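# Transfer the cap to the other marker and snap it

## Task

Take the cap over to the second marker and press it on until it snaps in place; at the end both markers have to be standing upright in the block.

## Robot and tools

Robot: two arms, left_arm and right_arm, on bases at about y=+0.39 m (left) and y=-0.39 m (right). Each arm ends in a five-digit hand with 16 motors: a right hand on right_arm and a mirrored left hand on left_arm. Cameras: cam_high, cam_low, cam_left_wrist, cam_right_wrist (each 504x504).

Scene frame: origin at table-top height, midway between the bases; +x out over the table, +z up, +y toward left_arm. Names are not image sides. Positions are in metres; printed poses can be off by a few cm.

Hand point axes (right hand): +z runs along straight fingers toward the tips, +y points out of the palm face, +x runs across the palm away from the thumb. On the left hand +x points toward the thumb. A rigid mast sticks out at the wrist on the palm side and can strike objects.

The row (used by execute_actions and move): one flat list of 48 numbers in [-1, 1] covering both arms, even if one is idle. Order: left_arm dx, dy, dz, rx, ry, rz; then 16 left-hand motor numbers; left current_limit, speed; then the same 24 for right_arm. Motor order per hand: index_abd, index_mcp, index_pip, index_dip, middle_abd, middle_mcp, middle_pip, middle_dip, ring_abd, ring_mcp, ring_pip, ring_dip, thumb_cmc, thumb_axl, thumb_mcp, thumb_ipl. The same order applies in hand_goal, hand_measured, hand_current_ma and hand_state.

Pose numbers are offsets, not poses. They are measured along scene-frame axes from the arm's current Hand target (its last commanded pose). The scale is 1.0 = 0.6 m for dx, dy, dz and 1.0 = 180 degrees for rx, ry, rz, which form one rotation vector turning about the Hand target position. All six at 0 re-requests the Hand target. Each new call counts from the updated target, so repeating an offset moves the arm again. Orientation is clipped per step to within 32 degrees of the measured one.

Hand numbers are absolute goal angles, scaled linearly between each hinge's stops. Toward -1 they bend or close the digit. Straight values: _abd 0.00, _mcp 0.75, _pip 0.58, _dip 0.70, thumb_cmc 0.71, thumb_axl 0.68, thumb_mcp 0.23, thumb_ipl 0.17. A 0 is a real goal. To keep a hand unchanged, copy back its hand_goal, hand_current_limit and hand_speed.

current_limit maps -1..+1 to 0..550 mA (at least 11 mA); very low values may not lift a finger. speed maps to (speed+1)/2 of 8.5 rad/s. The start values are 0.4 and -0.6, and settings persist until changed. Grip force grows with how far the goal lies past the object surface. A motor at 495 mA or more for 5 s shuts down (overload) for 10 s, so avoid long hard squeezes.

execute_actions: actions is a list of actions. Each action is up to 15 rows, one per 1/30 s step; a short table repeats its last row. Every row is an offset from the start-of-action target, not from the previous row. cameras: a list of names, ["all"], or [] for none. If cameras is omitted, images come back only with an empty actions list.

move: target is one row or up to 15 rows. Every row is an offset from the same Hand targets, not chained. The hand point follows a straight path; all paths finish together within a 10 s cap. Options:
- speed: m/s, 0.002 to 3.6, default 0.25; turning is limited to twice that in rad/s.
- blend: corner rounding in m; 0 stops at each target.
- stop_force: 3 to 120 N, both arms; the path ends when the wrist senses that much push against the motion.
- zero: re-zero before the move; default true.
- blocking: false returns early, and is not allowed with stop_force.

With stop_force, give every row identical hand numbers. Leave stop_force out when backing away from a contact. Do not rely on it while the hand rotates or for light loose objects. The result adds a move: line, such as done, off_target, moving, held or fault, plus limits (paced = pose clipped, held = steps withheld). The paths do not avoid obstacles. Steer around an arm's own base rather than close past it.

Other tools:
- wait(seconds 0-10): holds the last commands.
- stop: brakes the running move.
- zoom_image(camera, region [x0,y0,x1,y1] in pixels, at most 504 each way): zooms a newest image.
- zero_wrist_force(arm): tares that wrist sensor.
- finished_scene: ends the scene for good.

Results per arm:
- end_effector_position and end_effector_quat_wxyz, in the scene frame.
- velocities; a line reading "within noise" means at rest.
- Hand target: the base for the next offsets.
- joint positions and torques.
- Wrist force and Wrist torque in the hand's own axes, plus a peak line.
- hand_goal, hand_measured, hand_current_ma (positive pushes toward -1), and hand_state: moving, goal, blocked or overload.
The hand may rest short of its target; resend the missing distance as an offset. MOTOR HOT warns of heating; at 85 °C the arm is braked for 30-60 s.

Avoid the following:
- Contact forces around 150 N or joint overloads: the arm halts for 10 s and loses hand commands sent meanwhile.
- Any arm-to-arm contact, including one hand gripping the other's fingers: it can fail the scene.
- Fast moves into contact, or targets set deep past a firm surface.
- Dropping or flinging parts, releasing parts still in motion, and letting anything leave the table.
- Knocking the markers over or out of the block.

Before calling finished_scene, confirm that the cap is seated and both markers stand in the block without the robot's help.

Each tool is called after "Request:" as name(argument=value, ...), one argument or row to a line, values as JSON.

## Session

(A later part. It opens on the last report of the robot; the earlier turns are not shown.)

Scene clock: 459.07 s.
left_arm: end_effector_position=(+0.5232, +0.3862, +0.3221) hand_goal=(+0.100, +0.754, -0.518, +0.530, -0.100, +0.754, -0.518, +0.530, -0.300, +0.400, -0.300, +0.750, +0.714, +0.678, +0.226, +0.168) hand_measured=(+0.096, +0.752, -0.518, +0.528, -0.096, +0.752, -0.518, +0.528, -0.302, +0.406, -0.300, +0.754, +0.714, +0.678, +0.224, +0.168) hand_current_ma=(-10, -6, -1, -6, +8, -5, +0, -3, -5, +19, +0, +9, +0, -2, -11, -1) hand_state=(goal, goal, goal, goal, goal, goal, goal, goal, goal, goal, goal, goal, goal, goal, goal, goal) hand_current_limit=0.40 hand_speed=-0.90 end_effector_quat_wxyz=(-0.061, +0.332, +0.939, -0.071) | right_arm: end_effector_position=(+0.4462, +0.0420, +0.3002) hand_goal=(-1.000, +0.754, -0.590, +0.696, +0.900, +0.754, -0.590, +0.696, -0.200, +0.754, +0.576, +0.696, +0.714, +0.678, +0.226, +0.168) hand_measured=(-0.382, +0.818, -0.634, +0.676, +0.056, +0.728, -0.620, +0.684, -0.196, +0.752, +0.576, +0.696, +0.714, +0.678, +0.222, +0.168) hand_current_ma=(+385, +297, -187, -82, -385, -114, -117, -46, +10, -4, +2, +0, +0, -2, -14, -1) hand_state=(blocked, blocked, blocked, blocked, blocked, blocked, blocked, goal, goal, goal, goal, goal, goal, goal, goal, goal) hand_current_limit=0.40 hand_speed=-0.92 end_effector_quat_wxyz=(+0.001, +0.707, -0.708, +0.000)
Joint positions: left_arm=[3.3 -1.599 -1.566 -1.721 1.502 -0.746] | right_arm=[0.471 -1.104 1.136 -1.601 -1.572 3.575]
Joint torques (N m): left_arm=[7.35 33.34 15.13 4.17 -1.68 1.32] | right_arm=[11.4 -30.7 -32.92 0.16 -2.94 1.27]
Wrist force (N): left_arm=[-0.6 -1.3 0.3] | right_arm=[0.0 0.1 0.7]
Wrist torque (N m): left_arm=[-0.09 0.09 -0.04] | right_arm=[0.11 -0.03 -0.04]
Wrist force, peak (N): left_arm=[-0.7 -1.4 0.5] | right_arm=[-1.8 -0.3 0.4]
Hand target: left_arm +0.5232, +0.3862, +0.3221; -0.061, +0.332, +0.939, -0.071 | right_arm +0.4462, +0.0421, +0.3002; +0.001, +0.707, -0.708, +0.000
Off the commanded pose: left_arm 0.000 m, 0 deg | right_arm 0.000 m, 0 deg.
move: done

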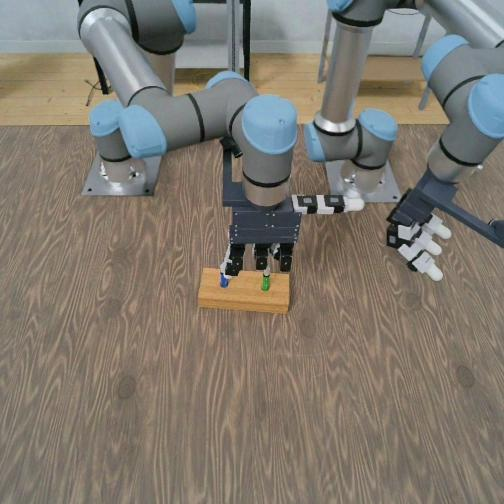

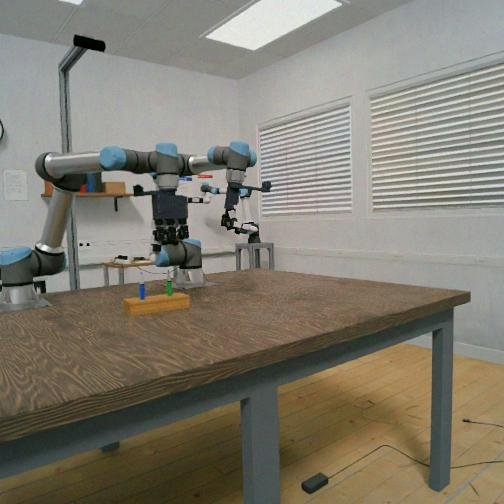

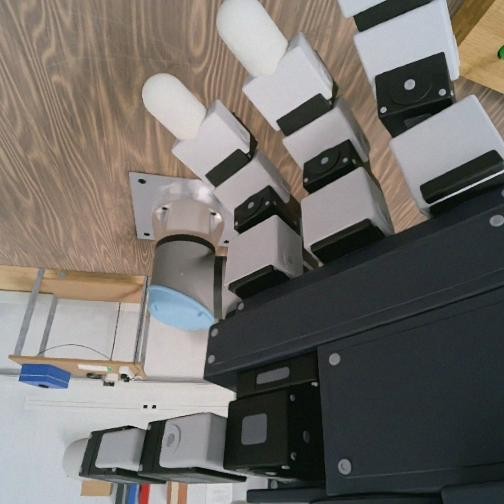

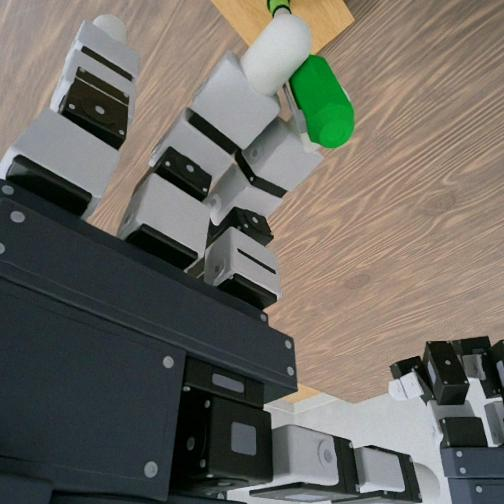

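Request:
move(
  target=[0, 0, 0, 0, 0, 0, 0.1, 0.754, -0.518, 0.53, -0.1, 0.754, -0.518, 0.53, -0.3, 0.4, -0.3, 0.75, 0.714, 0.678, 0.226, 0.168, 0.4, -0.9, 0.075, -0.0867, 0, 0, 0, 0, -1.0, 0.754, -0.591, 0.696, 0.9, 0.754, -0.591, 0.696, -0.2, 0.754, 0.576, 0.696, 0.714, 0.678, 0.226, 0.168, 0.4, -0.92],
  speed=0.15,
  cameras=["cam_right_wrist"],
)

Request:
zoom_image(
  camera="cam_right_wrist",
  region=[280, 0, 480, 160],
)

Request:
move(
  target=[0, 0, 0, 0, 0, 0, 0.1, 0.754, -0.518, 0.53, -0.1, 0.754, -0.518, 0.53, -0.3, 0.4, -0.3, 0.75, 0.714, 0.678, 0.226, 0.168, 0.4, -0.9, 0, 0, -0.1, 0, 0, 0, -1.0, 0.754, -0.591, 0.696, 0.9, 0.754, -0.591, 0.696, -0.2, 0.754, 0.576, 0.696, 0.714, 0.678, 0.226, 0.168, 0.4, -0.92],
  speed=0.15,
  cameras=["cam_right_wrist", "cam_high", "cam_low"],
)

Request:
zoom_image(
  camera="cam_right_wrist",
  region=[280, 0, 480, 200],
)

Scene clock: 462.33 s.
left_arm: end_effector_position=(+0.5232, +0.3862, +0.3221) hand_goal=(+0.100, +0.754, -0.518, +0.530, -0.100, +0.754, -0.518, +0.530, -0.300, +0.400, -0.300, +0.750, +0.714, +0.678, +0.226, +0.168) hand_measured=(+0.096, +0.752, -0.518, +0.528, -0.096, +0.752, -0.518, +0.528, -0.302, +0.406, -0.300, +0.754, +0.714, +0.678, +0.224, +0.168) hand_current_ma=(-10, -6, -1, -6, +8, -5, +0, -3, -5, +19, +0, +9, +0, -2, -11, -1) hand_state=(goal, goal, goal, goal, goal, goal, goal, goal, goal, goal, goal, goal, goal, goal, goal, goal) hand_current_limit=0.40 hand_speed=-0.90 end_effector_quat_wxyz=(-0.061, +0.332, +0.939, -0.071) | right_arm: end_effector_position=(+0.4911, -0.0098, +0.3002) hand_goal=(-1.000, +0.754, -0.590, +0.696, +0.900, +0.754, -0.590, +0.696, -0.200, +0.754, +0.576, +0.696, +0.714, +0.678, +0.226, +0.168) hand_measured=(-0.382, +0.818, -0.634, +0.676, +0.056, +0.728, -0.620, +0.684, -0.196, +0.752, +0.576, +0.696, +0.714, +0.678, +0.222, +0.168) hand_current_ma=(+385, +297, -187, -82, -385, -114, -117, -46, +10, -4, +2, +0, +0, -2, -14, -1) hand_state=(blocked, blocked, blocked, blocked, blocked, blocked, blocked, goal, goal, goal, goal, goal, goal, goal, goal, goal) hand_current_limit=0.40 hand_speed=-0.92 end_effector_quat_wxyz=(+0.001, +0.707, -0.708, +0.000)
Joint positions: left_arm=[3.3 -1.599 -1.566 -1.721 1.502 -0.746] | right_arm=[0.376 -1.079 1.098 -1.589 -1.572 3.481]
Joint torques (N m): left_arm=[6.33 33.35 16.19 4.25 -1.99 1.32] | right_arm=[-9.58 -31.98 -34.07 0.1 2.1 -1.26]
Wrist force (N): left_arm=[-0.7 -1.1 0.5] | right_arm=[-0.1 0.2 0.8]
Wrist torque (N m): left_arm=[-0.09 0.12 -0.06] | right_arm=[0.07 0.01 0.05]
Wrist force, peak (N): left_arm=[-0.7 -1.5 0.4] | right_arm=[-0.9 0.5 0.9]
Hand target: left_arm +0.5232, +0.3862, +0.3221; -0.061, +0.332, +0.939, -0.071 | right_arm +0.4912, -0.0099, +0.3002; +0.001, +0.707, -0.708, +0.000
Off the commanded pose: left_arm 0.000 m, 0 deg | right_arm 0.000 m, 0 deg.
move: done
Images, in order (width x height): cam_right_wrist 504x504.

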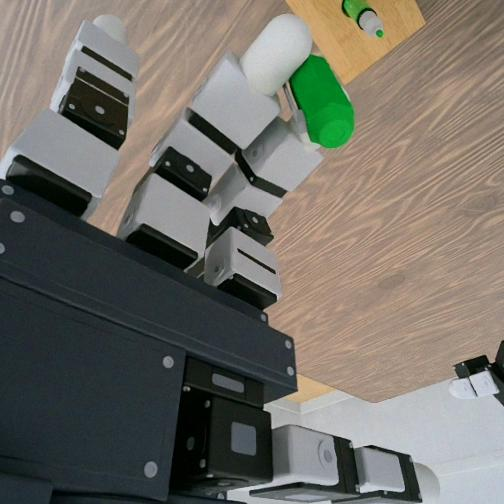

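Scaled by 2.520.

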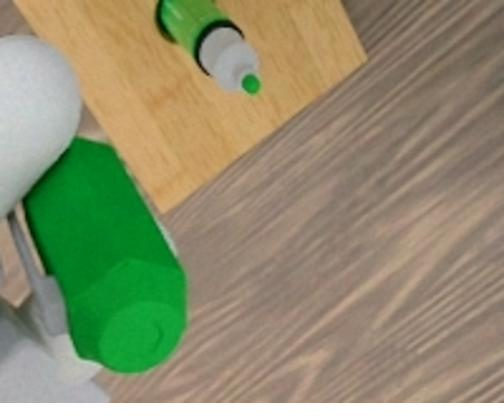

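Scene clock: 463.33 s.
left_arm: end_effector_position=(+0.5232, +0.3862, +0.3221) hand_goal=(+0.100, +0.754, -0.518, +0.530, -0.100, +0.754, -0.518, +0.530, -0.300, +0.400, -0.300, +0.750, +0.714, +0.678, +0.226, +0.168) hand_measured=(+0.096, +0.752, -0.518, +0.528, -0.096, +0.752, -0.518, +0.528, -0.302, +0.406, -0.300, +0.754, +0.714, +0.678, +0.224, +0.168) hand_current_ma=(-10, -6, -1, -6, +8, -5, +0, -3, -5, +19, +0, +9, +0, -2, -11, -1) hand_state=(goal, goal, goal, goal, goal, goal, goal, goal, goal, goal, goal, goal, goal, goal, goal, goal) hand_current_limit=0.40 hand_speed=-0.90 end_effector_quat_wxyz=(-0.061, +0.332, +0.939, -0.071) | right_arm: end_effector_position=(+0.4912, -0.0100, +0.2403) hand_goal=(-1.000, +0.754, -0.590, +0.696, +0.900, +0.754, -0.590, +0.696, -0.200, +0.754, +0.576, +0.696, +0.714, +0.678, +0.226, +0.168) hand_measured=(-0.382, +0.818, -0.634, +0.676, +0.056, +0.728, -0.620, +0.684, -0.196, +0.752, +0.576, +0.696, +0.714, +0.678, +0.222, +0.168) hand_current_ma=(+385, +297, -187, -82, -385, -114, -118, -46, +10, -4, +2, +0, +0, -2, -14, -1) hand_state=(blocked, blocked, blocked, blocked, blocked, blocked, blocked, goal, goal, goal, goal, goal, goal, goal, goal, goal) hand_current_limit=0.40 hand_speed=-0.92 end_effector_quat_wxyz=(+0.001, +0.707, -0.707, +0.000)
Joint positions: left_arm=[3.3 -1.599 -1.566 -1.721 1.502 -0.746] | right_arm=[0.376 -1.065 1.23 -1.735 -1.572 3.481]
Joint torques (N m): left_arm=[6.11 32.07 14.73 4.14 -1.77 1.18] | right_arm=[-11.01 -31.44 -12.08 -5.47 2.19 0.97]
Wrist force (N): left_arm=[-0.5 -1.3 0.2] | right_arm=[0.2 0.0 0.4]
Wrist torque (N m): left_arm=[-0.10 0.08 -0.03] | right_arm=[0.09 -0.03 0.11]
Wrist force, peak (N): left_arm=[-0.5 -1.3 0.6] | right_arm=[0.1 -0.1 1.5]
Hand target: left_arm +0.5232, +0.3862, +0.3221; -0.061, +0.332, +0.939, -0.071 | right_arm +0.4912, -0.0099, +0.2402; +0.001, +0.707, -0.708, +0.000
Off the commanded pose: left_arm 0.000 m, 0 deg | right_arm 0.000 m, 0 deg.
move: done
Images, in order (width x height): cam_high 504x504, cam_low 504x504, cam_right_wrist 504x504.

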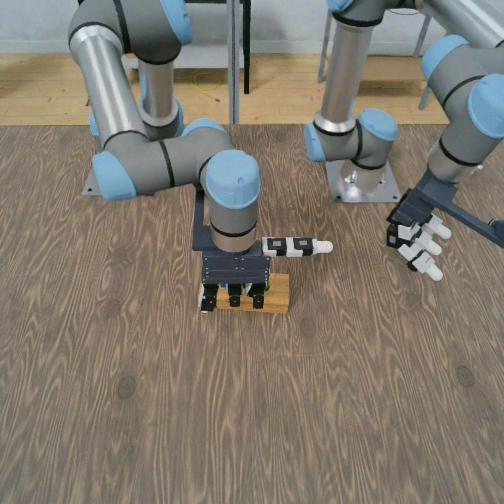

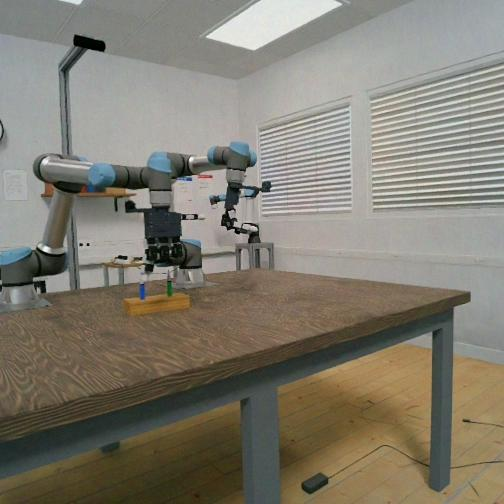

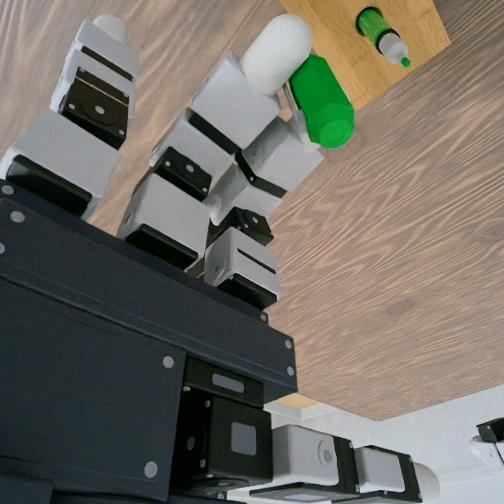

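Scaled by 2.520.

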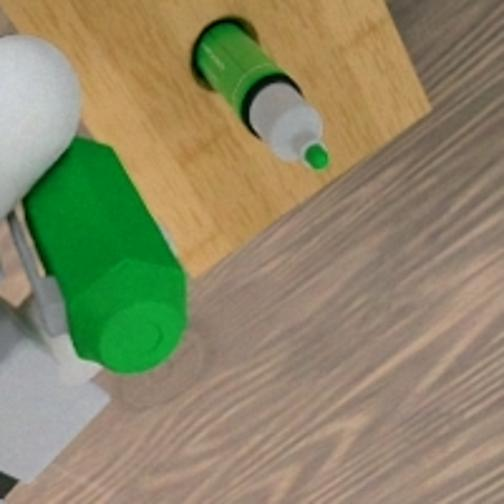

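Request:
zoom_image(
  camera="cam_right_wrist",
  region=[260, 30, 370, 160],
)

Request:
zoom_image(
  camera="cam_right_wrist",
  region=[340, 0, 440, 90],
)

Scaled by 3.877.

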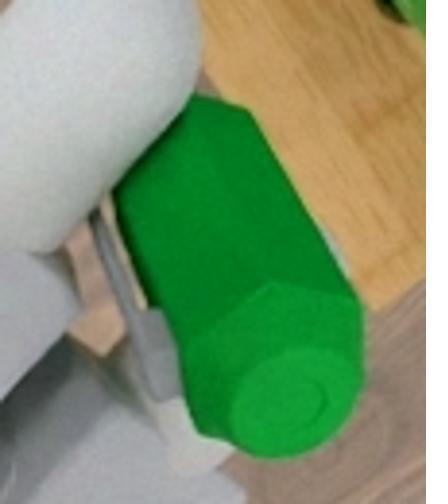

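Scaled by 5.040.

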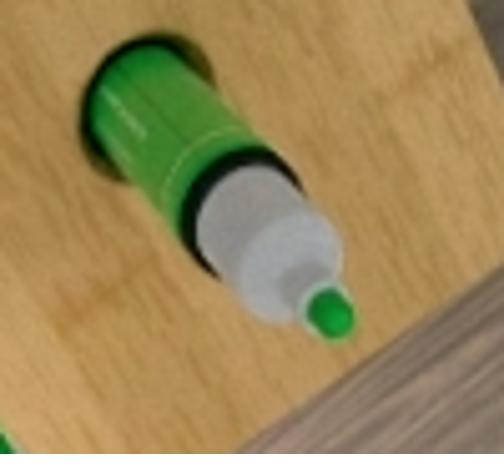

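Request:
move(
  target=[
    [0, 0, 0, 0, 0, 0, 0.1, 0.754, -0.518, 0.53, -0.1, 0.754, -0.518, 0.53, -0.3, 0.4, -0.3, 0.75, 0.714, 0.678, 0.226, 0.168, 0.4, -0.9, 0, 0, 0.04, 0, 0, 0, -1.0, 0.754, -0.591, 0.696, 0.9, 0.754, -0.591, 0.696, -0.1, -0.07, -0.3, -0.17, 0.714, 0.678, 0.226, 0.168, 0.4, -0.85],
    [0, 0, 0, 0, 0, 0, 0.1, 0.754, -0.518, 0.53, -0.1, 0.754, -0.518, 0.53, -0.3, 0.4, -0.3, 0.75, 0.714, 0.678, 0.226, 0.168, 0.4, -0.9, -0.0523, 0.1042, 0.03, 0, 0, 0, -1.0, 0.754, -0.591, 0.696, 0.9, 0.754, -0.591, 0.696, -0.1, -0.07, -0.3, -0.17, 0.714, 0.678, 0.226, 0.168, 0.4, -0.85],
  ],
  speed=0.12,
  cameras=["all"],
)

Request:
zoom_image(
  camera="cam_right_wrist",
  region=[200, 0, 400, 160],
)

Request:
zoom_image(
  camera="cam_low",
  region=[130, 220, 210, 310],
)

Request:
zoom_image(
  camera="cam_high",
  region=[200, 200, 310, 320],
)

Scene clock: 478.87 s.
left_arm: end_effector_position=(+0.5232, +0.3862, +0.3221) hand_goal=(+0.100, +0.754, -0.518, +0.530, -0.100, +0.754, -0.518, +0.530, -0.300, +0.400, -0.300, +0.750, +0.714, +0.678, +0.226, +0.168) hand_measured=(+0.096, +0.752, -0.518, +0.528, -0.096, +0.752, -0.518, +0.528, -0.302, +0.406, -0.300, +0.754, +0.714, +0.678, +0.224, +0.168) hand_current_ma=(-10, -6, -1, -6, +8, -5, +0, -3, -5, +19, +0, +9, +0, -2, -11, -1) hand_state=(goal, goal, goal, goal, goal, goal, goal, goal, goal, goal, goal, goal, goal, goal, goal, goal) hand_current_limit=0.40 hand_speed=-0.90 end_effector_quat_wxyz=(-0.061, +0.332, +0.939, -0.071) | right_arm: end_effector_position=(+0.4598, +0.0525, +0.2582) hand_goal=(-1.000, +0.754, -0.590, +0.696, +0.900, +0.754, -0.590, +0.696, -0.100, -0.070, -0.300, -0.170, +0.714, +0.678, +0.226, +0.168) hand_measured=(-0.382, +0.818, -0.634, +0.676, +0.056, +0.728, -0.620, +0.684, -0.102, -0.050, -0.294, -0.168, +0.714, +0.678, +0.222, +0.168) hand_current_ma=(+385, +297, -187, -82, -385, -114, -118, -46, -7, +80, +23, +8, +0, -2, -14, -1) hand_state=(blocked, blocked, blocked, blocked, blocked, blocked, blocked, goal, goal, goal, goal, goal, goal, goal, goal, goal) hand_current_limit=0.40 hand_speed=-0.85 end_effector_quat_wxyz=(+0.001, +0.707, -0.708, +0.000)
Joint positions: left_arm=[3.3 -1.599 -1.566 -1.721 1.502 -0.746] | right_arm=[0.476 -1.051 1.163 -1.681 -1.572 3.581]
Joint torques (N m): left_arm=[5.71 32.4 15.79 4.1 -1.86 1.22] | right_arm=[11.42 -32.35 -33.07 0.24 -2.46 1.4]
Wrist force (N): left_arm=[-0.4 -1.2 0.5] | right_arm=[0.1 0.0 0.6]
Wrist torque (N m): left_arm=[-0.11 0.07 -0.03] | right_arm=[0.15 -0.03 0.00]
Wrist force, peak (N): left_arm=[-0.7 -1.5 0.4] | right_arm=[0.0 0.3 1.2]
Hand target: left_arm +0.5232, +0.3862, +0.3221; -0.061, +0.332, +0.939, -0.071 | right_arm +0.4598, +0.0526, +0.2582; +0.001, +0.707, -0.708, +0.000
Off the commanded pose: left_arm 0.000 m, 0 deg | right_arm 0.000 m, 0 deg.
move: done

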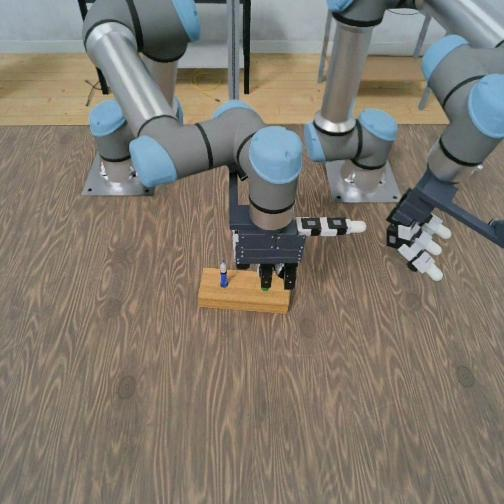

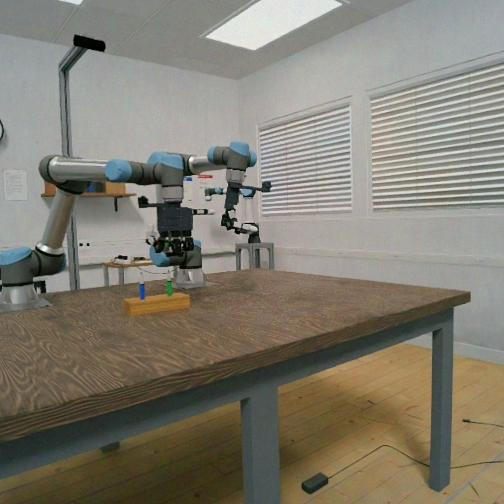

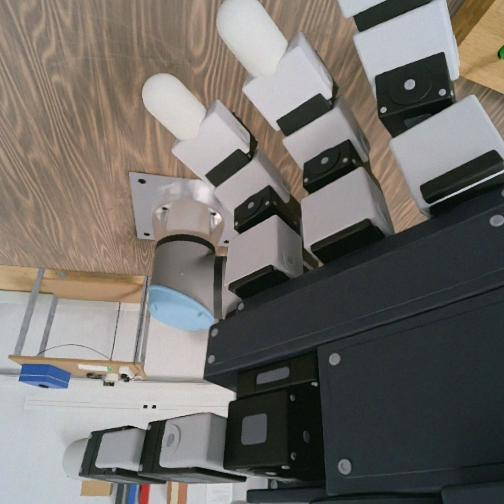

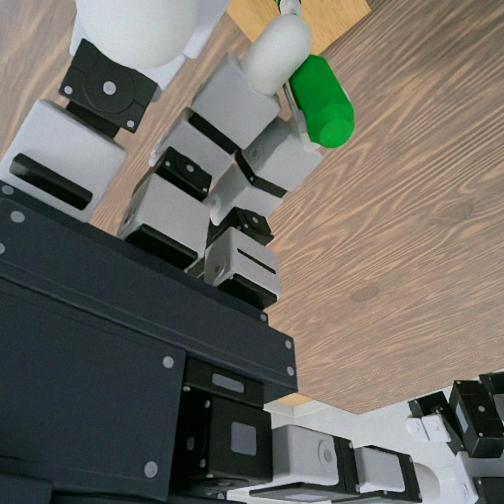

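Scaled by 2.520.

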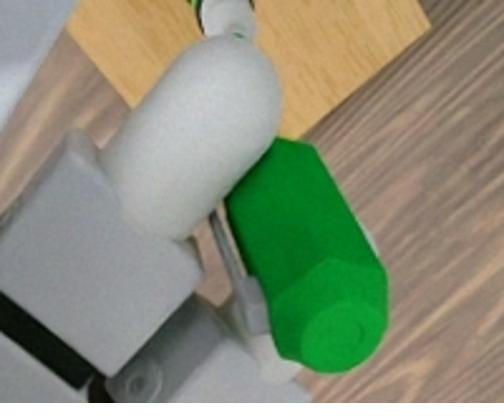

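Scaled by 5.600.

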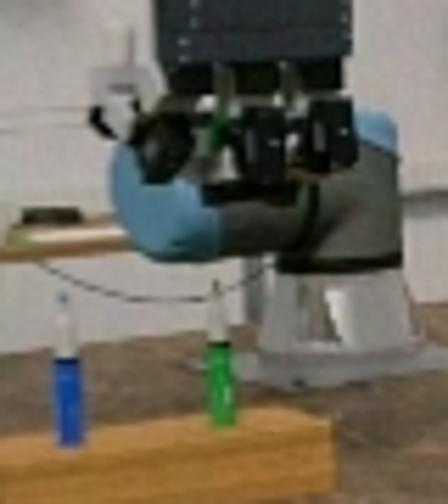

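Scaled by 4.200.

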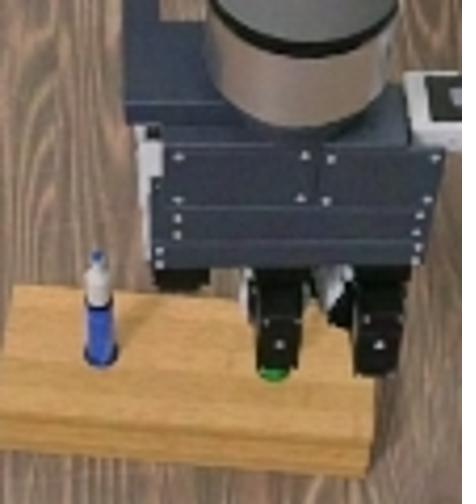

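Request:
move(
  target=[
    [0, 0, 0, 0, 0, 0, 0.1, 0.754, -0.518, 0.53, -0.1, 0.754, -0.518, 0.53, -0.3, 0.4, -0.3, 0.75, 0.714, 0.678, 0.226, 0.168, 0.4, -0.9, -0.0022, -0.0022, -0.095, 0, 0, 0, -1.0, 0.754, -0.591, 0.696, 0.9, 0.754, -0.591, 0.696, -0.1, -0.07, -0.3, -0.17, 0.714, 0.678, 0.226, 0.168, 0.4, -0.85],
    [0, 0, 0, 0, 0, 0, 0.1, 0.754, -0.518, 0.53, -0.1, 0.754, -0.518, 0.53, -0.3, 0.4, -0.3, 0.75, 0.714, 0.678, 0.226, 0.168, 0.4, -0.9, -0.0022, -0.0022, -0.19, 0, 0, 0, -1.0, 0.754, -0.591, 0.696, 0.9, 0.754, -0.591, 0.696, -0.1, -0.07, -0.3, -0.17, 0.714, 0.678, 0.226, 0.168, 0.4, -0.85],
  ],
  speed=[0.08, 0.02],
  stop_force=3.5,
  cameras=["cam_right_wrist", "cam_low", "cam_high"],
)

Request:
zoom_image(
  camera="cam_right_wrist",
  region=[200, 0, 400, 160],
)

Request:
zoom_image(
  camera="cam_low",
  region=[130, 220, 210, 310],
)

Scene clock: 485.97 s.
left_arm: end_effector_position=(+0.5232, +0.3862, +0.3221) hand_goal=(+0.100, +0.754, -0.518, +0.530, -0.100, +0.754, -0.518, +0.530, -0.300, +0.400, -0.300, +0.750, +0.714, +0.678, +0.226, +0.168) hand_measured=(+0.096, +0.752, -0.518, +0.528, -0.096, +0.752, -0.518, +0.528, -0.302, +0.406, -0.300, +0.754, +0.714, +0.678, +0.224, +0.168) hand_current_ma=(-10, -6, -1, -6, +8, -5, +0, -3, -5, +19, +0, +9, +0, -2, -11, -1) hand_state=(goal, goal, goal, goal, goal, goal, goal, goal, goal, goal, goal, goal, goal, goal, goal, goal) hand_current_limit=0.40 hand_speed=-0.90 end_effector_quat_wxyz=(-0.061, +0.332, +0.939, -0.071) | right_arm: end_effector_position=(+0.4585, +0.0513, +0.1535) hand_goal=(-1.000, +0.754, -0.590, +0.696, +0.900, +0.754, -0.590, +0.696, -0.100, -0.070, -0.300, -0.170, +0.714, +0.678, +0.226, +0.168) hand_measured=(-0.414, +0.788, -0.654, +0.668, +0.056, +0.704, -0.638, +0.674, -0.102, -0.052, -0.294, -0.168, +0.714, +0.678, +0.222, +0.168) hand_current_ma=(+385, +151, -278, -114, -385, -231, -201, -84, -7, +78, +22, +8, +0, -2, -14, -1) hand_state=(blocked, blocked, blocked, blocked, blocked, blocked, blocked, blocked, goal, goal, goal, goal, goal, goal, goal, goal) hand_current_limit=0.40 hand_speed=-0.85 end_effector_quat_wxyz=(+0.001, +0.707, -0.707, +0.000)
Joint positions: left_arm=[3.3 -1.599 -1.566 -1.721 1.502 -0.746] | right_arm=[0.475 -0.996 1.35 -1.924 -1.572 3.58]
Joint torques (N m): left_arm=[5.74 31.75 15.8 4.33 -1.78 1.14] | right_arm=[-8.01 -52.69 -31.55 0.14 2.13 -1.26]
Wrist force (N): left_arm=[-0.4 -1.2 0.4] | right_arm=[0.1 0.3 1.0]
Wrist torque (N m): left_arm=[-0.11 0.08 -0.03] | right_arm=[0.20 -0.06 0.07]
Wrist force, peak (N): left_arm=[-0.8 -1.4 0.4] | right_arm=[0.3 0.3 -2.9]
Hand target: left_arm +0.5232, +0.3862, +0.3221; -0.061, +0.332, +0.939, -0.071 | right_arm +0.4585, +0.0513, +0.1535; +0.001, +0.707, -0.707, +0.000 (not the last commanded pose)
Off the commanded pose: left_arm 0.000 m, 0 deg | right_arm 0.009 m, 0 deg.
move: contact (right_arm); path passed 1 of 2 targets
Images, in order (width x height): cam_high 504x504, cam_low 504x504, cam_right_wrist 504x504.

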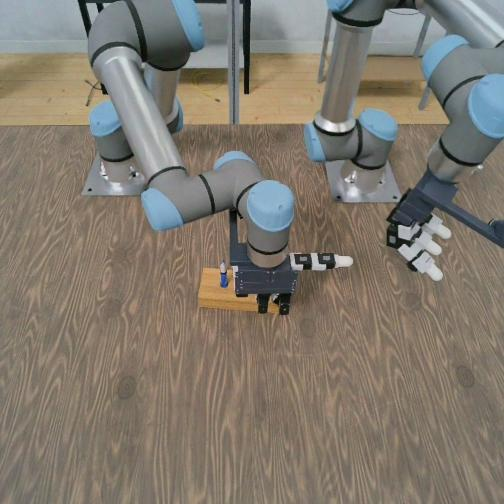

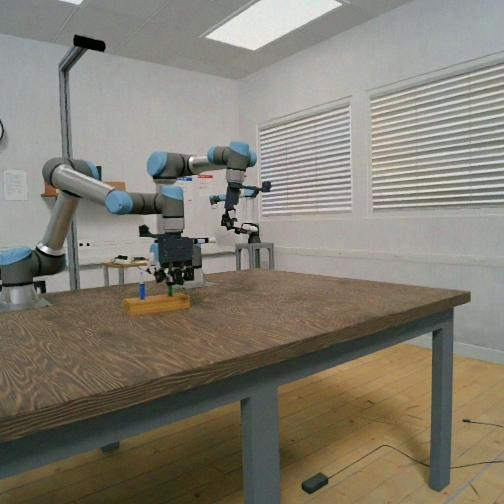

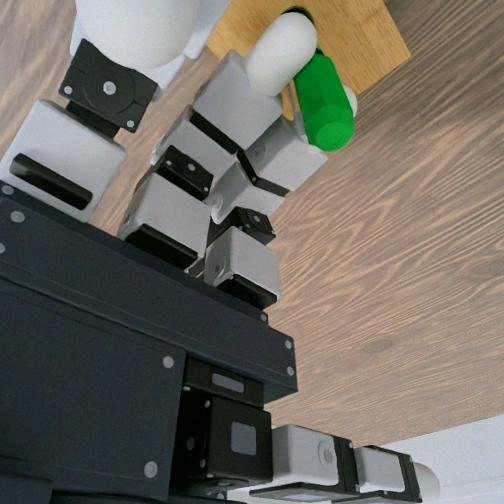

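Scaled by 2.520.

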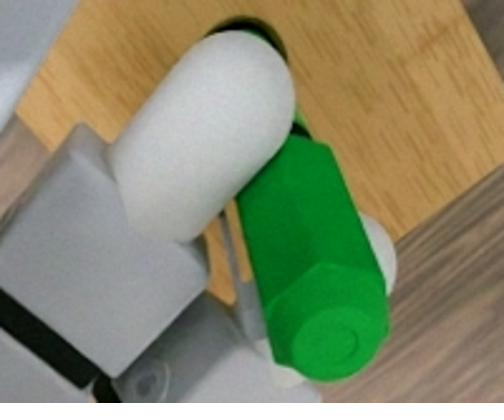

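Scaled by 5.600.

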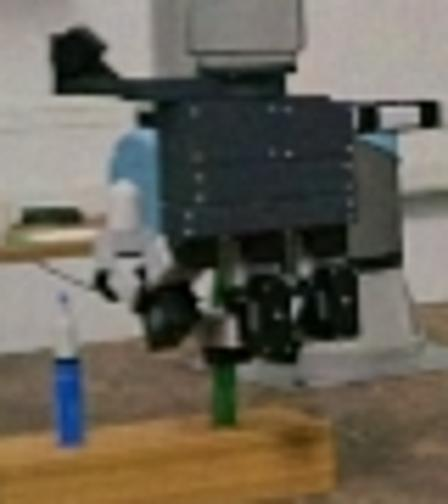

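Request:
move(
  target=[0, 0, 0, 0, 0, 0, 0.1, 0.754, -0.518, 0.53, -0.1, 0.754, -0.518, 0.53, -0.3, 0.4, -0.3, 0.75, 0.714, 0.678, 0.226, 0.168, 0.4, -0.9, 0, 0, -0.03, 0, 0, 0, -1.0, 0.754, -0.591, 0.696, 1.0, 0.754, -0.591, 0.696, -0.1, -0.07, -0.3, -0.17, 0.714, 0.678, 0.226, 0.168, 0.75, -0.85],
  speed=0.01,
  stop_force=14,
  cameras=["cam_right_wrist", "cam_low"],
)

Request:
zoom_image(
  camera="cam_right_wrist",
  region=[240, 0, 400, 160],
)

Request:
zoom_image(
  camera="cam_low",
  region=[130, 220, 210, 310],
)

Scene clock: 489.43 s.
left_arm: end_effector_position=(+0.5232, +0.3862, +0.3221) hand_goal=(+0.100, +0.754, -0.518, +0.530, -0.100, +0.754, -0.518, +0.530, -0.300, +0.400, -0.300, +0.750, +0.714, +0.678, +0.226, +0.168) hand_measured=(+0.096, +0.752, -0.518, +0.528, -0.096, +0.752, -0.518, +0.528, -0.302, +0.406, -0.300, +0.754, +0.714, +0.678, +0.224, +0.168) hand_current_ma=(-10, -6, -1, -6, +8, -5, +0, -3, -5, +19, +0, +9, +0, -2, -11, -1) hand_state=(goal, goal, goal, goal, goal, goal, goal, goal, goal, goal, goal, goal, goal, goal, goal, goal) hand_current_limit=0.40 hand_speed=-0.90 end_effector_quat_wxyz=(-0.061, +0.332, +0.939, -0.071) | right_arm: end_effector_position=(+0.4585, +0.0513, +0.1355) hand_goal=(-1.000, +0.754, -0.590, +0.696, +1.000, +0.754, -0.590, +0.696, -0.100, -0.070, -0.300, -0.170, +0.714, +0.678, +0.226, +0.168) hand_measured=(-0.512, +0.750, -0.692, +0.658, +0.056, +0.660, -0.676, +0.664, -0.102, -0.052, -0.294, -0.168, +0.714, +0.678, +0.222, +0.168) hand_current_ma=(+481, -13, -460, -161, -481, -446, -387, -133, -7, +78, +22, +8, +0, -2, -14, -1) hand_state=(blocked, goal, blocked, blocked, blocked, blocked, blocked, blocked, goal, goal, goal, goal, goal, goal, goal, goal) hand_current_limit=0.75 hand_speed=-0.85 end_effector_quat_wxyz=(+0.001, +0.707, -0.707, +0.000)
Joint positions: left_arm=[3.3 -1.599 -1.566 -1.721 1.502 -0.746] | right_arm=[0.475 -0.98 1.374 -1.963 -1.572 3.58]
Joint torques (N m): left_arm=[6.02 32.4 15.29 4.29 -1.62 1.17] | right_arm=[-4.41 -28.46 -6.59 -4.67 1.45 -1.47]
Wrist force (N): left_arm=[-0.7 -1.2 0.4] | right_arm=[0.9 -1.0 -7.9]
Wrist torque (N m): left_arm=[-0.10 0.11 -0.05] | right_arm=[0.29 -0.05 0.06]
Wrist force, peak (N): left_arm=[-0.7 -1.5 0.4] | right_arm=[1.1 -1.1 -8.8]
Hand target: left_arm +0.5232, +0.3862, +0.3221; -0.061, +0.332, +0.939, -0.071 | right_arm +0.4585, +0.0513, +0.1355; +0.001, +0.707, -0.707, +0.000
Off the commanded pose: left_arm 0.000 m, 0 deg | right_arm 0.000 m, 0 deg.
move: done
Images, in order (width x height): cam_low 504x504, cam_right_wrist 504x504.

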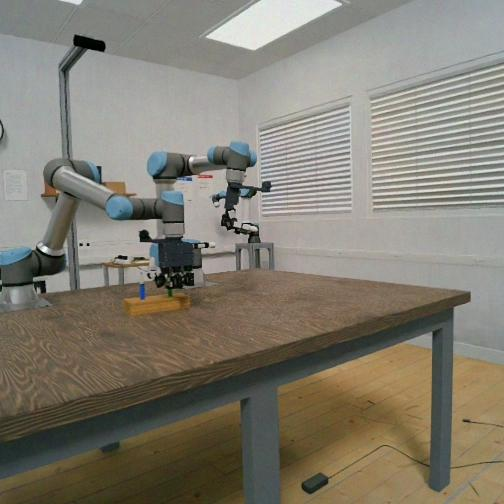

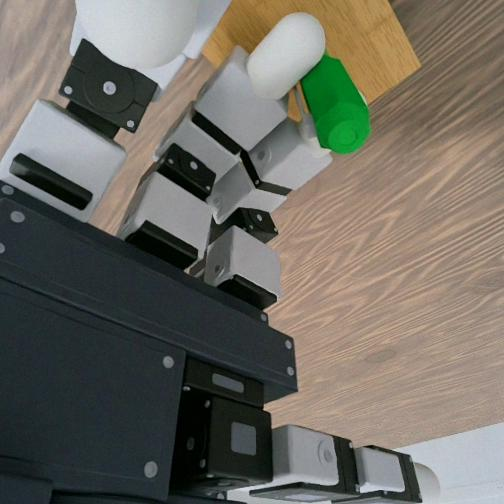

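Scaled by 3.150.

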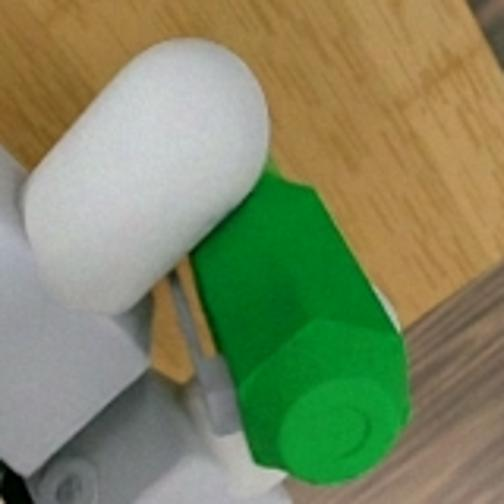

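Scaled by 5.600.

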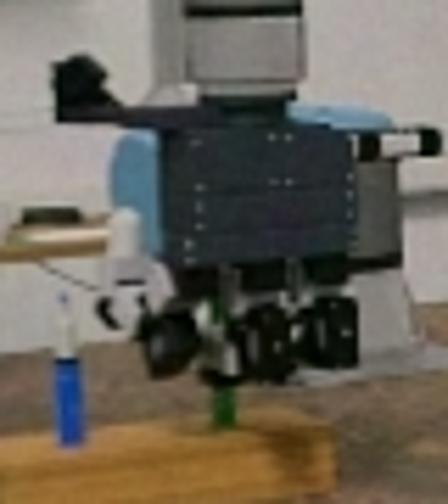

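Request:
move(
  target=[0, 0, 0, 0, 0, 0, 0.1, 0.754, -0.518, 0.53, -0.1, 0.754, -0.518, 0.53, -0.3, 0.4, -0.3, 0.75, 0.714, 0.678, 0.226, 0.168, 0.4, -0.9, 0, 0, 0.001, 0, 0, 0, 0.1, 0.752, -0.685, 0.66, -0.1, 0.67, -0.67, 0.666, -0.1, -0.07, -0.3, -0.17, 0.714, 0.678, 0.226, 0.168, 0.5, -0.85],
  speed=0.03,
  cameras=["cam_right_wrist", "cam_low"],
)

Request:
zoom_image(
  camera="cam_right_wrist",
  region=[240, 0, 400, 160],
)

Scene clock: 492.97 s.
left_arm: end_effector_position=(+0.5232, +0.3862, +0.3221) hand_goal=(+0.100, +0.754, -0.518, +0.530, -0.100, +0.754, -0.518, +0.530, -0.300, +0.400, -0.300, +0.750, +0.714, +0.678, +0.226, +0.168) hand_measured=(+0.096, +0.752, -0.518, +0.528, -0.096, +0.752, -0.518, +0.528, -0.302, +0.406, -0.300, +0.754, +0.714, +0.678, +0.224, +0.168) hand_current_ma=(-10, -6, -1, -6, +8, -5, +0, -3, -5, +19, +0, +9, +0, -2, -11, -1) hand_state=(goal, goal, goal, goal, goal, goal, goal, goal, goal, goal, goal, goal, goal, goal, goal, goal) hand_current_limit=0.40 hand_speed=-0.90 end_effector_quat_wxyz=(-0.061, +0.332, +0.939, -0.071) | right_arm: end_effector_position=(+0.4585, +0.0513, +0.1361) hand_goal=(+0.100, +0.752, -0.684, +0.660, -0.100, +0.670, -0.670, +0.666, -0.100, -0.070, -0.300, -0.170, +0.714, +0.678, +0.226, +0.168) hand_measured=(+0.096, +0.752, -0.684, +0.658, -0.096, +0.670, -0.670, +0.664, -0.102, -0.052, -0.294, -0.168, +0.714, +0.678, +0.222, +0.168) hand_current_ma=(-10, +1, -1, -7, +11, -1, +0, -8, -7, +78, +22, +8, +0, -2, -14, -1) hand_state=(goal, goal, goal, goal, goal, goal, goal, goal, goal, goal, goal, goal, goal, goal, goal, goal) hand_current_limit=0.50 hand_speed=-0.85 end_effector_quat_wxyz=(+0.001, +0.707, -0.707, +0.000)
Joint positions: left_arm=[3.3 -1.599 -1.566 -1.721 1.502 -0.746] | right_arm=[0.475 -0.981 1.373 -1.962 -1.572 3.58]
Joint torques (N m): left_arm=[6.27 32.51 15.26 4.15 -1.72 1.21] | right_arm=[0.03 -52.38 -31.78 0.14 1.12 -1.57]
Wrist force (N): left_arm=[-0.6 -1.3 0.5] | right_arm=[0.3 0.4 0.8]
Wrist torque (N m): left_arm=[-0.12 0.10 -0.04] | right_arm=[0.23 -0.07 0.06]
Wrist force, peak (N): left_arm=[-0.6 -1.4 0.5] | right_arm=[0.9 -1.2 -8.6]
Hand target: left_arm +0.5232, +0.3862, +0.3221; -0.061, +0.332, +0.939, -0.071 | right_arm +0.4585, +0.0513, +0.1361; +0.001, +0.707, -0.707, +0.000
Off the commanded pose: left_arm 0.000 m, 0 deg | right_arm 0.000 m, 0 deg.
move: done
Images, in order (width x height): cam_low 504x504, cam_right_wrist 504x504.

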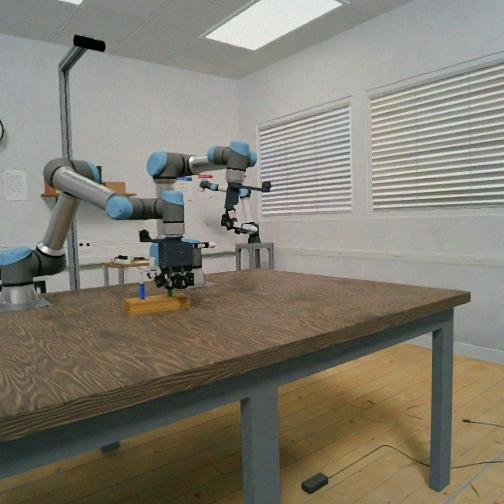

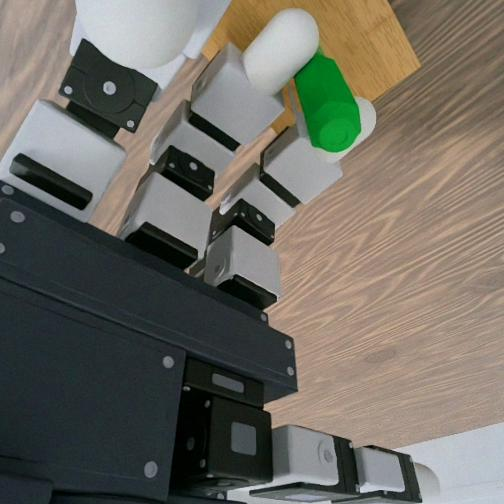

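Scaled by 3.150.

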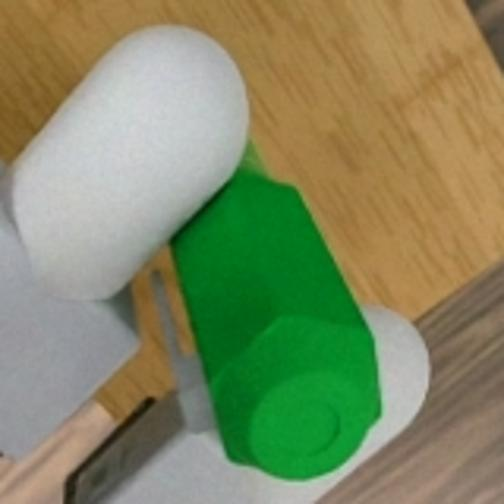

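Request:
move(
  target=[
    [0, 0, 0, 0, 0, 0, 0.1, 0.754, -0.518, 0.53, -0.1, 0.754, -0.518, 0.53, -0.3, 0.4, -0.3, 0.75, 0.714, 0.678, 0.226, 0.168, 0.4, -0.9, 0.1167, 0, 0.004, 0, 0, 0, 0.1, 0.752, -0.685, 0.66, -0.1, 0.67, -0.67, 0.666, -0.1, -0.07, -0.3, -0.17, 0.714, 0.678, 0.226, 0.168, 0.5, -0.8],
    [0, 0, 0, 0, 0, 0, 0.1, 0.754, -0.518, 0.53, -0.1, 0.754, -0.518, 0.53, -0.3, 0.4, -0.3, 0.75, 0.714, 0.678, 0.226, 0.168, 0.4, -0.9, 0.1167, 0, 0.34, 0, 0, 0, 0.1, 0.752, -0.685, 0.66, -0.1, 0.67, -0.67, 0.666, -0.1, -0.07, -0.3, -0.17, 0.714, 0.678, 0.226, 0.168, 0.5, -0.8],
    [0, 0, 0, 0, 0, 0, 0.1, 0.754, -0.518, 0.53, -0.1, 0.754, -0.518, 0.53, -0.3, 0.4, -0.3, 0.75, 0.714, 0.678, 0.226, 0.168, 0.4, -0.9, -0.1208, -0.0422, 0.34, 0, 0, 0, 0.0, 0.754, 0.576, 0.696, 0.0, -0.07, -0.3, -0.17, -0.1, -0.07, -0.3, -0.17, 0.714, 0.678, 0.226, 0.168, 0.5, -0.7],
  ],
  speed=[0.08, 0.25, 0.25],
  blend=[0.01, 0.03, 0],
  cameras=["all"],
)

Request:
zoom_image(
  camera="cam_high",
  region=[190, 230, 300, 320],
)

Request:
zoom_image(
  camera="cam_low",
  region=[120, 255, 200, 315],
)

Request:
zoom_image(
  camera="cam_right_wrist",
  region=[150, 0, 400, 250],
)

Scene clock: 499.27 s.
left_arm: end_effector_position=(+0.5232, +0.3862, +0.3221) hand_goal=(+0.100, +0.754, -0.518, +0.530, -0.100, +0.754, -0.518, +0.530, -0.300, +0.400, -0.300, +0.750, +0.714, +0.678, +0.226, +0.168) hand_measured=(+0.096, +0.752, -0.518, +0.528, -0.096, +0.752, -0.518, +0.528, -0.302, +0.406, -0.300, +0.754, +0.714, +0.678, +0.224, +0.168) hand_current_ma=(-10, -6, -1, -6, +8, -5, +0, -3, -5, +19, +0, +9, +0, -2, -11, -1) hand_state=(goal, goal, goal, goal, goal, goal, goal, goal, goal, goal, goal, goal, goal, goal, goal, goal) hand_current_limit=0.40 hand_speed=-0.90 end_effector_quat_wxyz=(-0.061, +0.332, +0.939, -0.071) | right_arm: end_effector_position=(+0.3860, +0.0259, +0.3401) hand_goal=(+0.000, +0.754, +0.576, +0.696, +0.000, -0.070, -0.300, -0.170, -0.100, -0.070, -0.300, -0.170, +0.714, +0.678, +0.226, +0.168) hand_measured=(+0.004, +0.752, +0.572, +0.694, -0.004, -0.052, -0.300, -0.168, -0.102, -0.052, -0.294, -0.168, +0.714, +0.678, +0.222, +0.168) hand_current_ma=(+9, -4, -12, -7, -9, +76, -1, +9, -7, +77, +21, +8, +0, -2, -14, -1) hand_state=(goal, goal, goal, goal, goal, goal, goal, goal, goal, goal, goal, goal, goal, goal, goal, goal) hand_current_limit=0.50 hand_speed=-0.70 end_effector_quat_wxyz=(+0.001, +0.707, -0.707, +0.000)
Joint positions: left_arm=[3.3 -1.599 -1.566 -1.721 1.502 -0.746] | right_arm=[0.488 -1.255 1.247 -1.561 -1.572 3.592]
Joint torques (N m): left_arm=[4.99 32.07 15.75 4.04 -1.66 1.01] | right_arm=[11.46 -44.47 -12.09 -5.47 2.63 1.17]
Wrist force (N): left_arm=[-0.6 -1.2 0.5] | right_arm=[0.0 -0.2 0.7]
Wrist torque (N m): left_arm=[-0.11 0.10 -0.06] | right_arm=[0.19 -0.02 -0.06]
Wrist force, peak (N): left_arm=[-0.7 -1.4 0.5] | right_arm=[0.5 -0.2 2.1]
Hand target: left_arm +0.5232, +0.3862, +0.3221; -0.061, +0.332, +0.939, -0.071 | right_arm +0.3860, +0.0259, +0.3401; +0.001, +0.707, -0.707, +0.000
Off the commanded pose: left_arm 0.000 m, 0 deg | right_arm 0.000 m, 0 deg.
move: done

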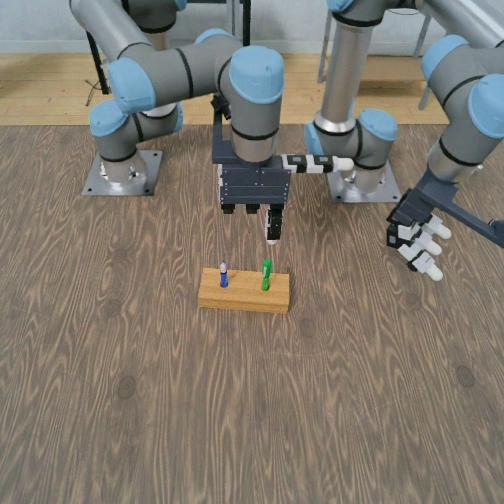

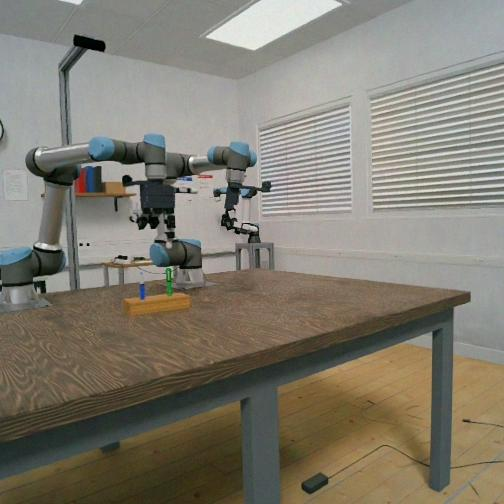

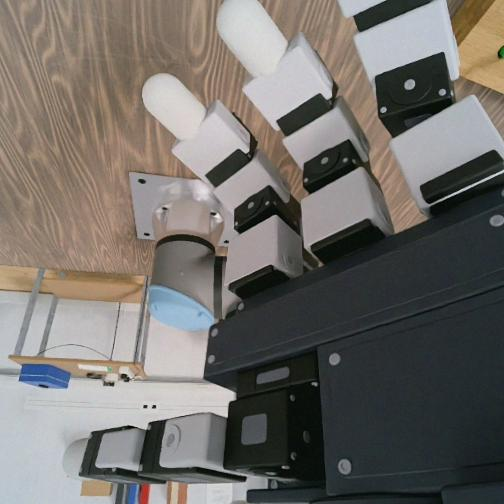

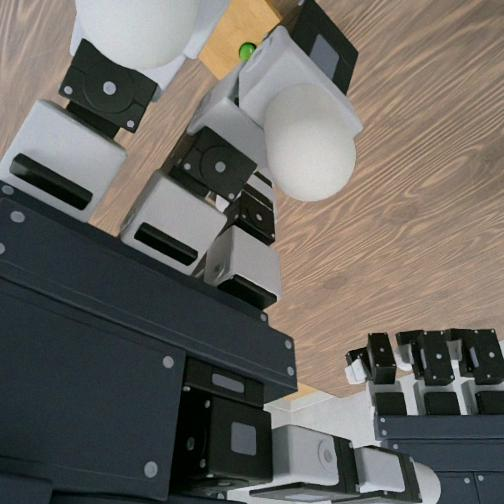

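Scaled by 4.582.

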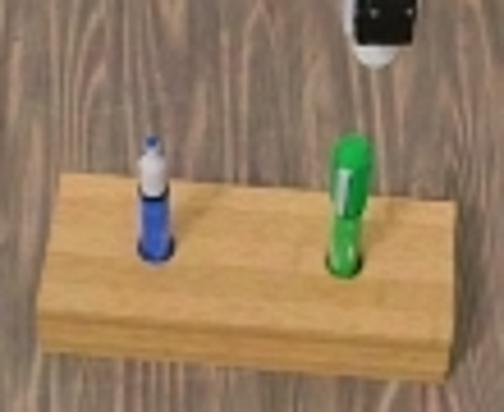

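Scaled by 6.300.

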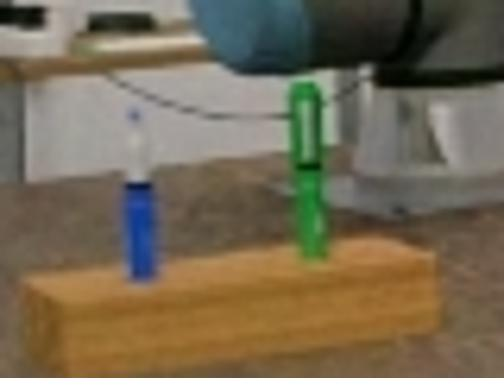

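Scaled by 2.016.

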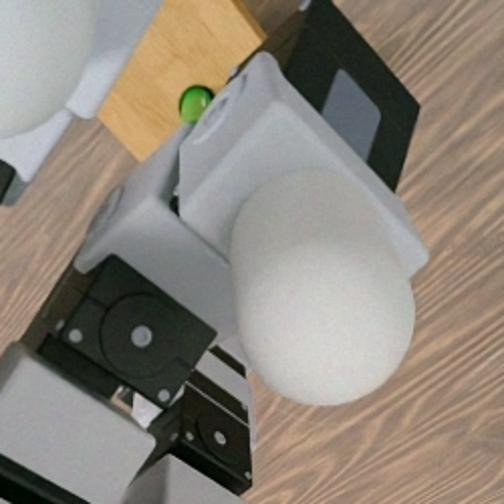

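Request:
zoom_image(
  camera="cam_low",
  region=[120, 190, 200, 310],
)

Request:
zoom_image(
  camera="cam_high",
  region=[230, 190, 310, 300],
)

Scaled by 4.200.

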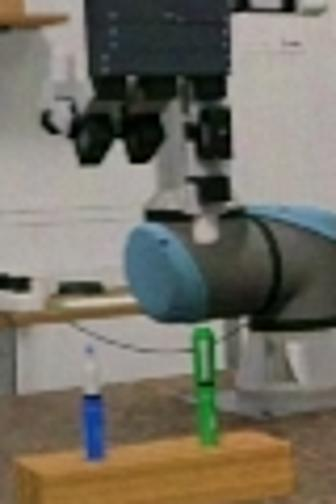

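Scaled by 4.582.

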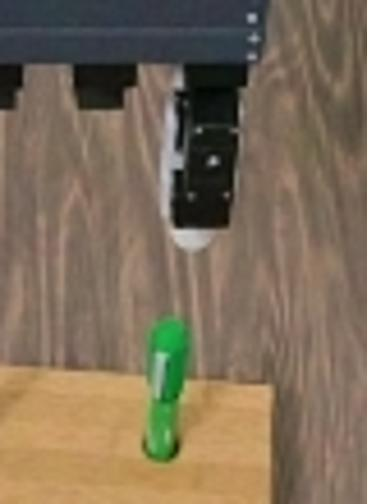

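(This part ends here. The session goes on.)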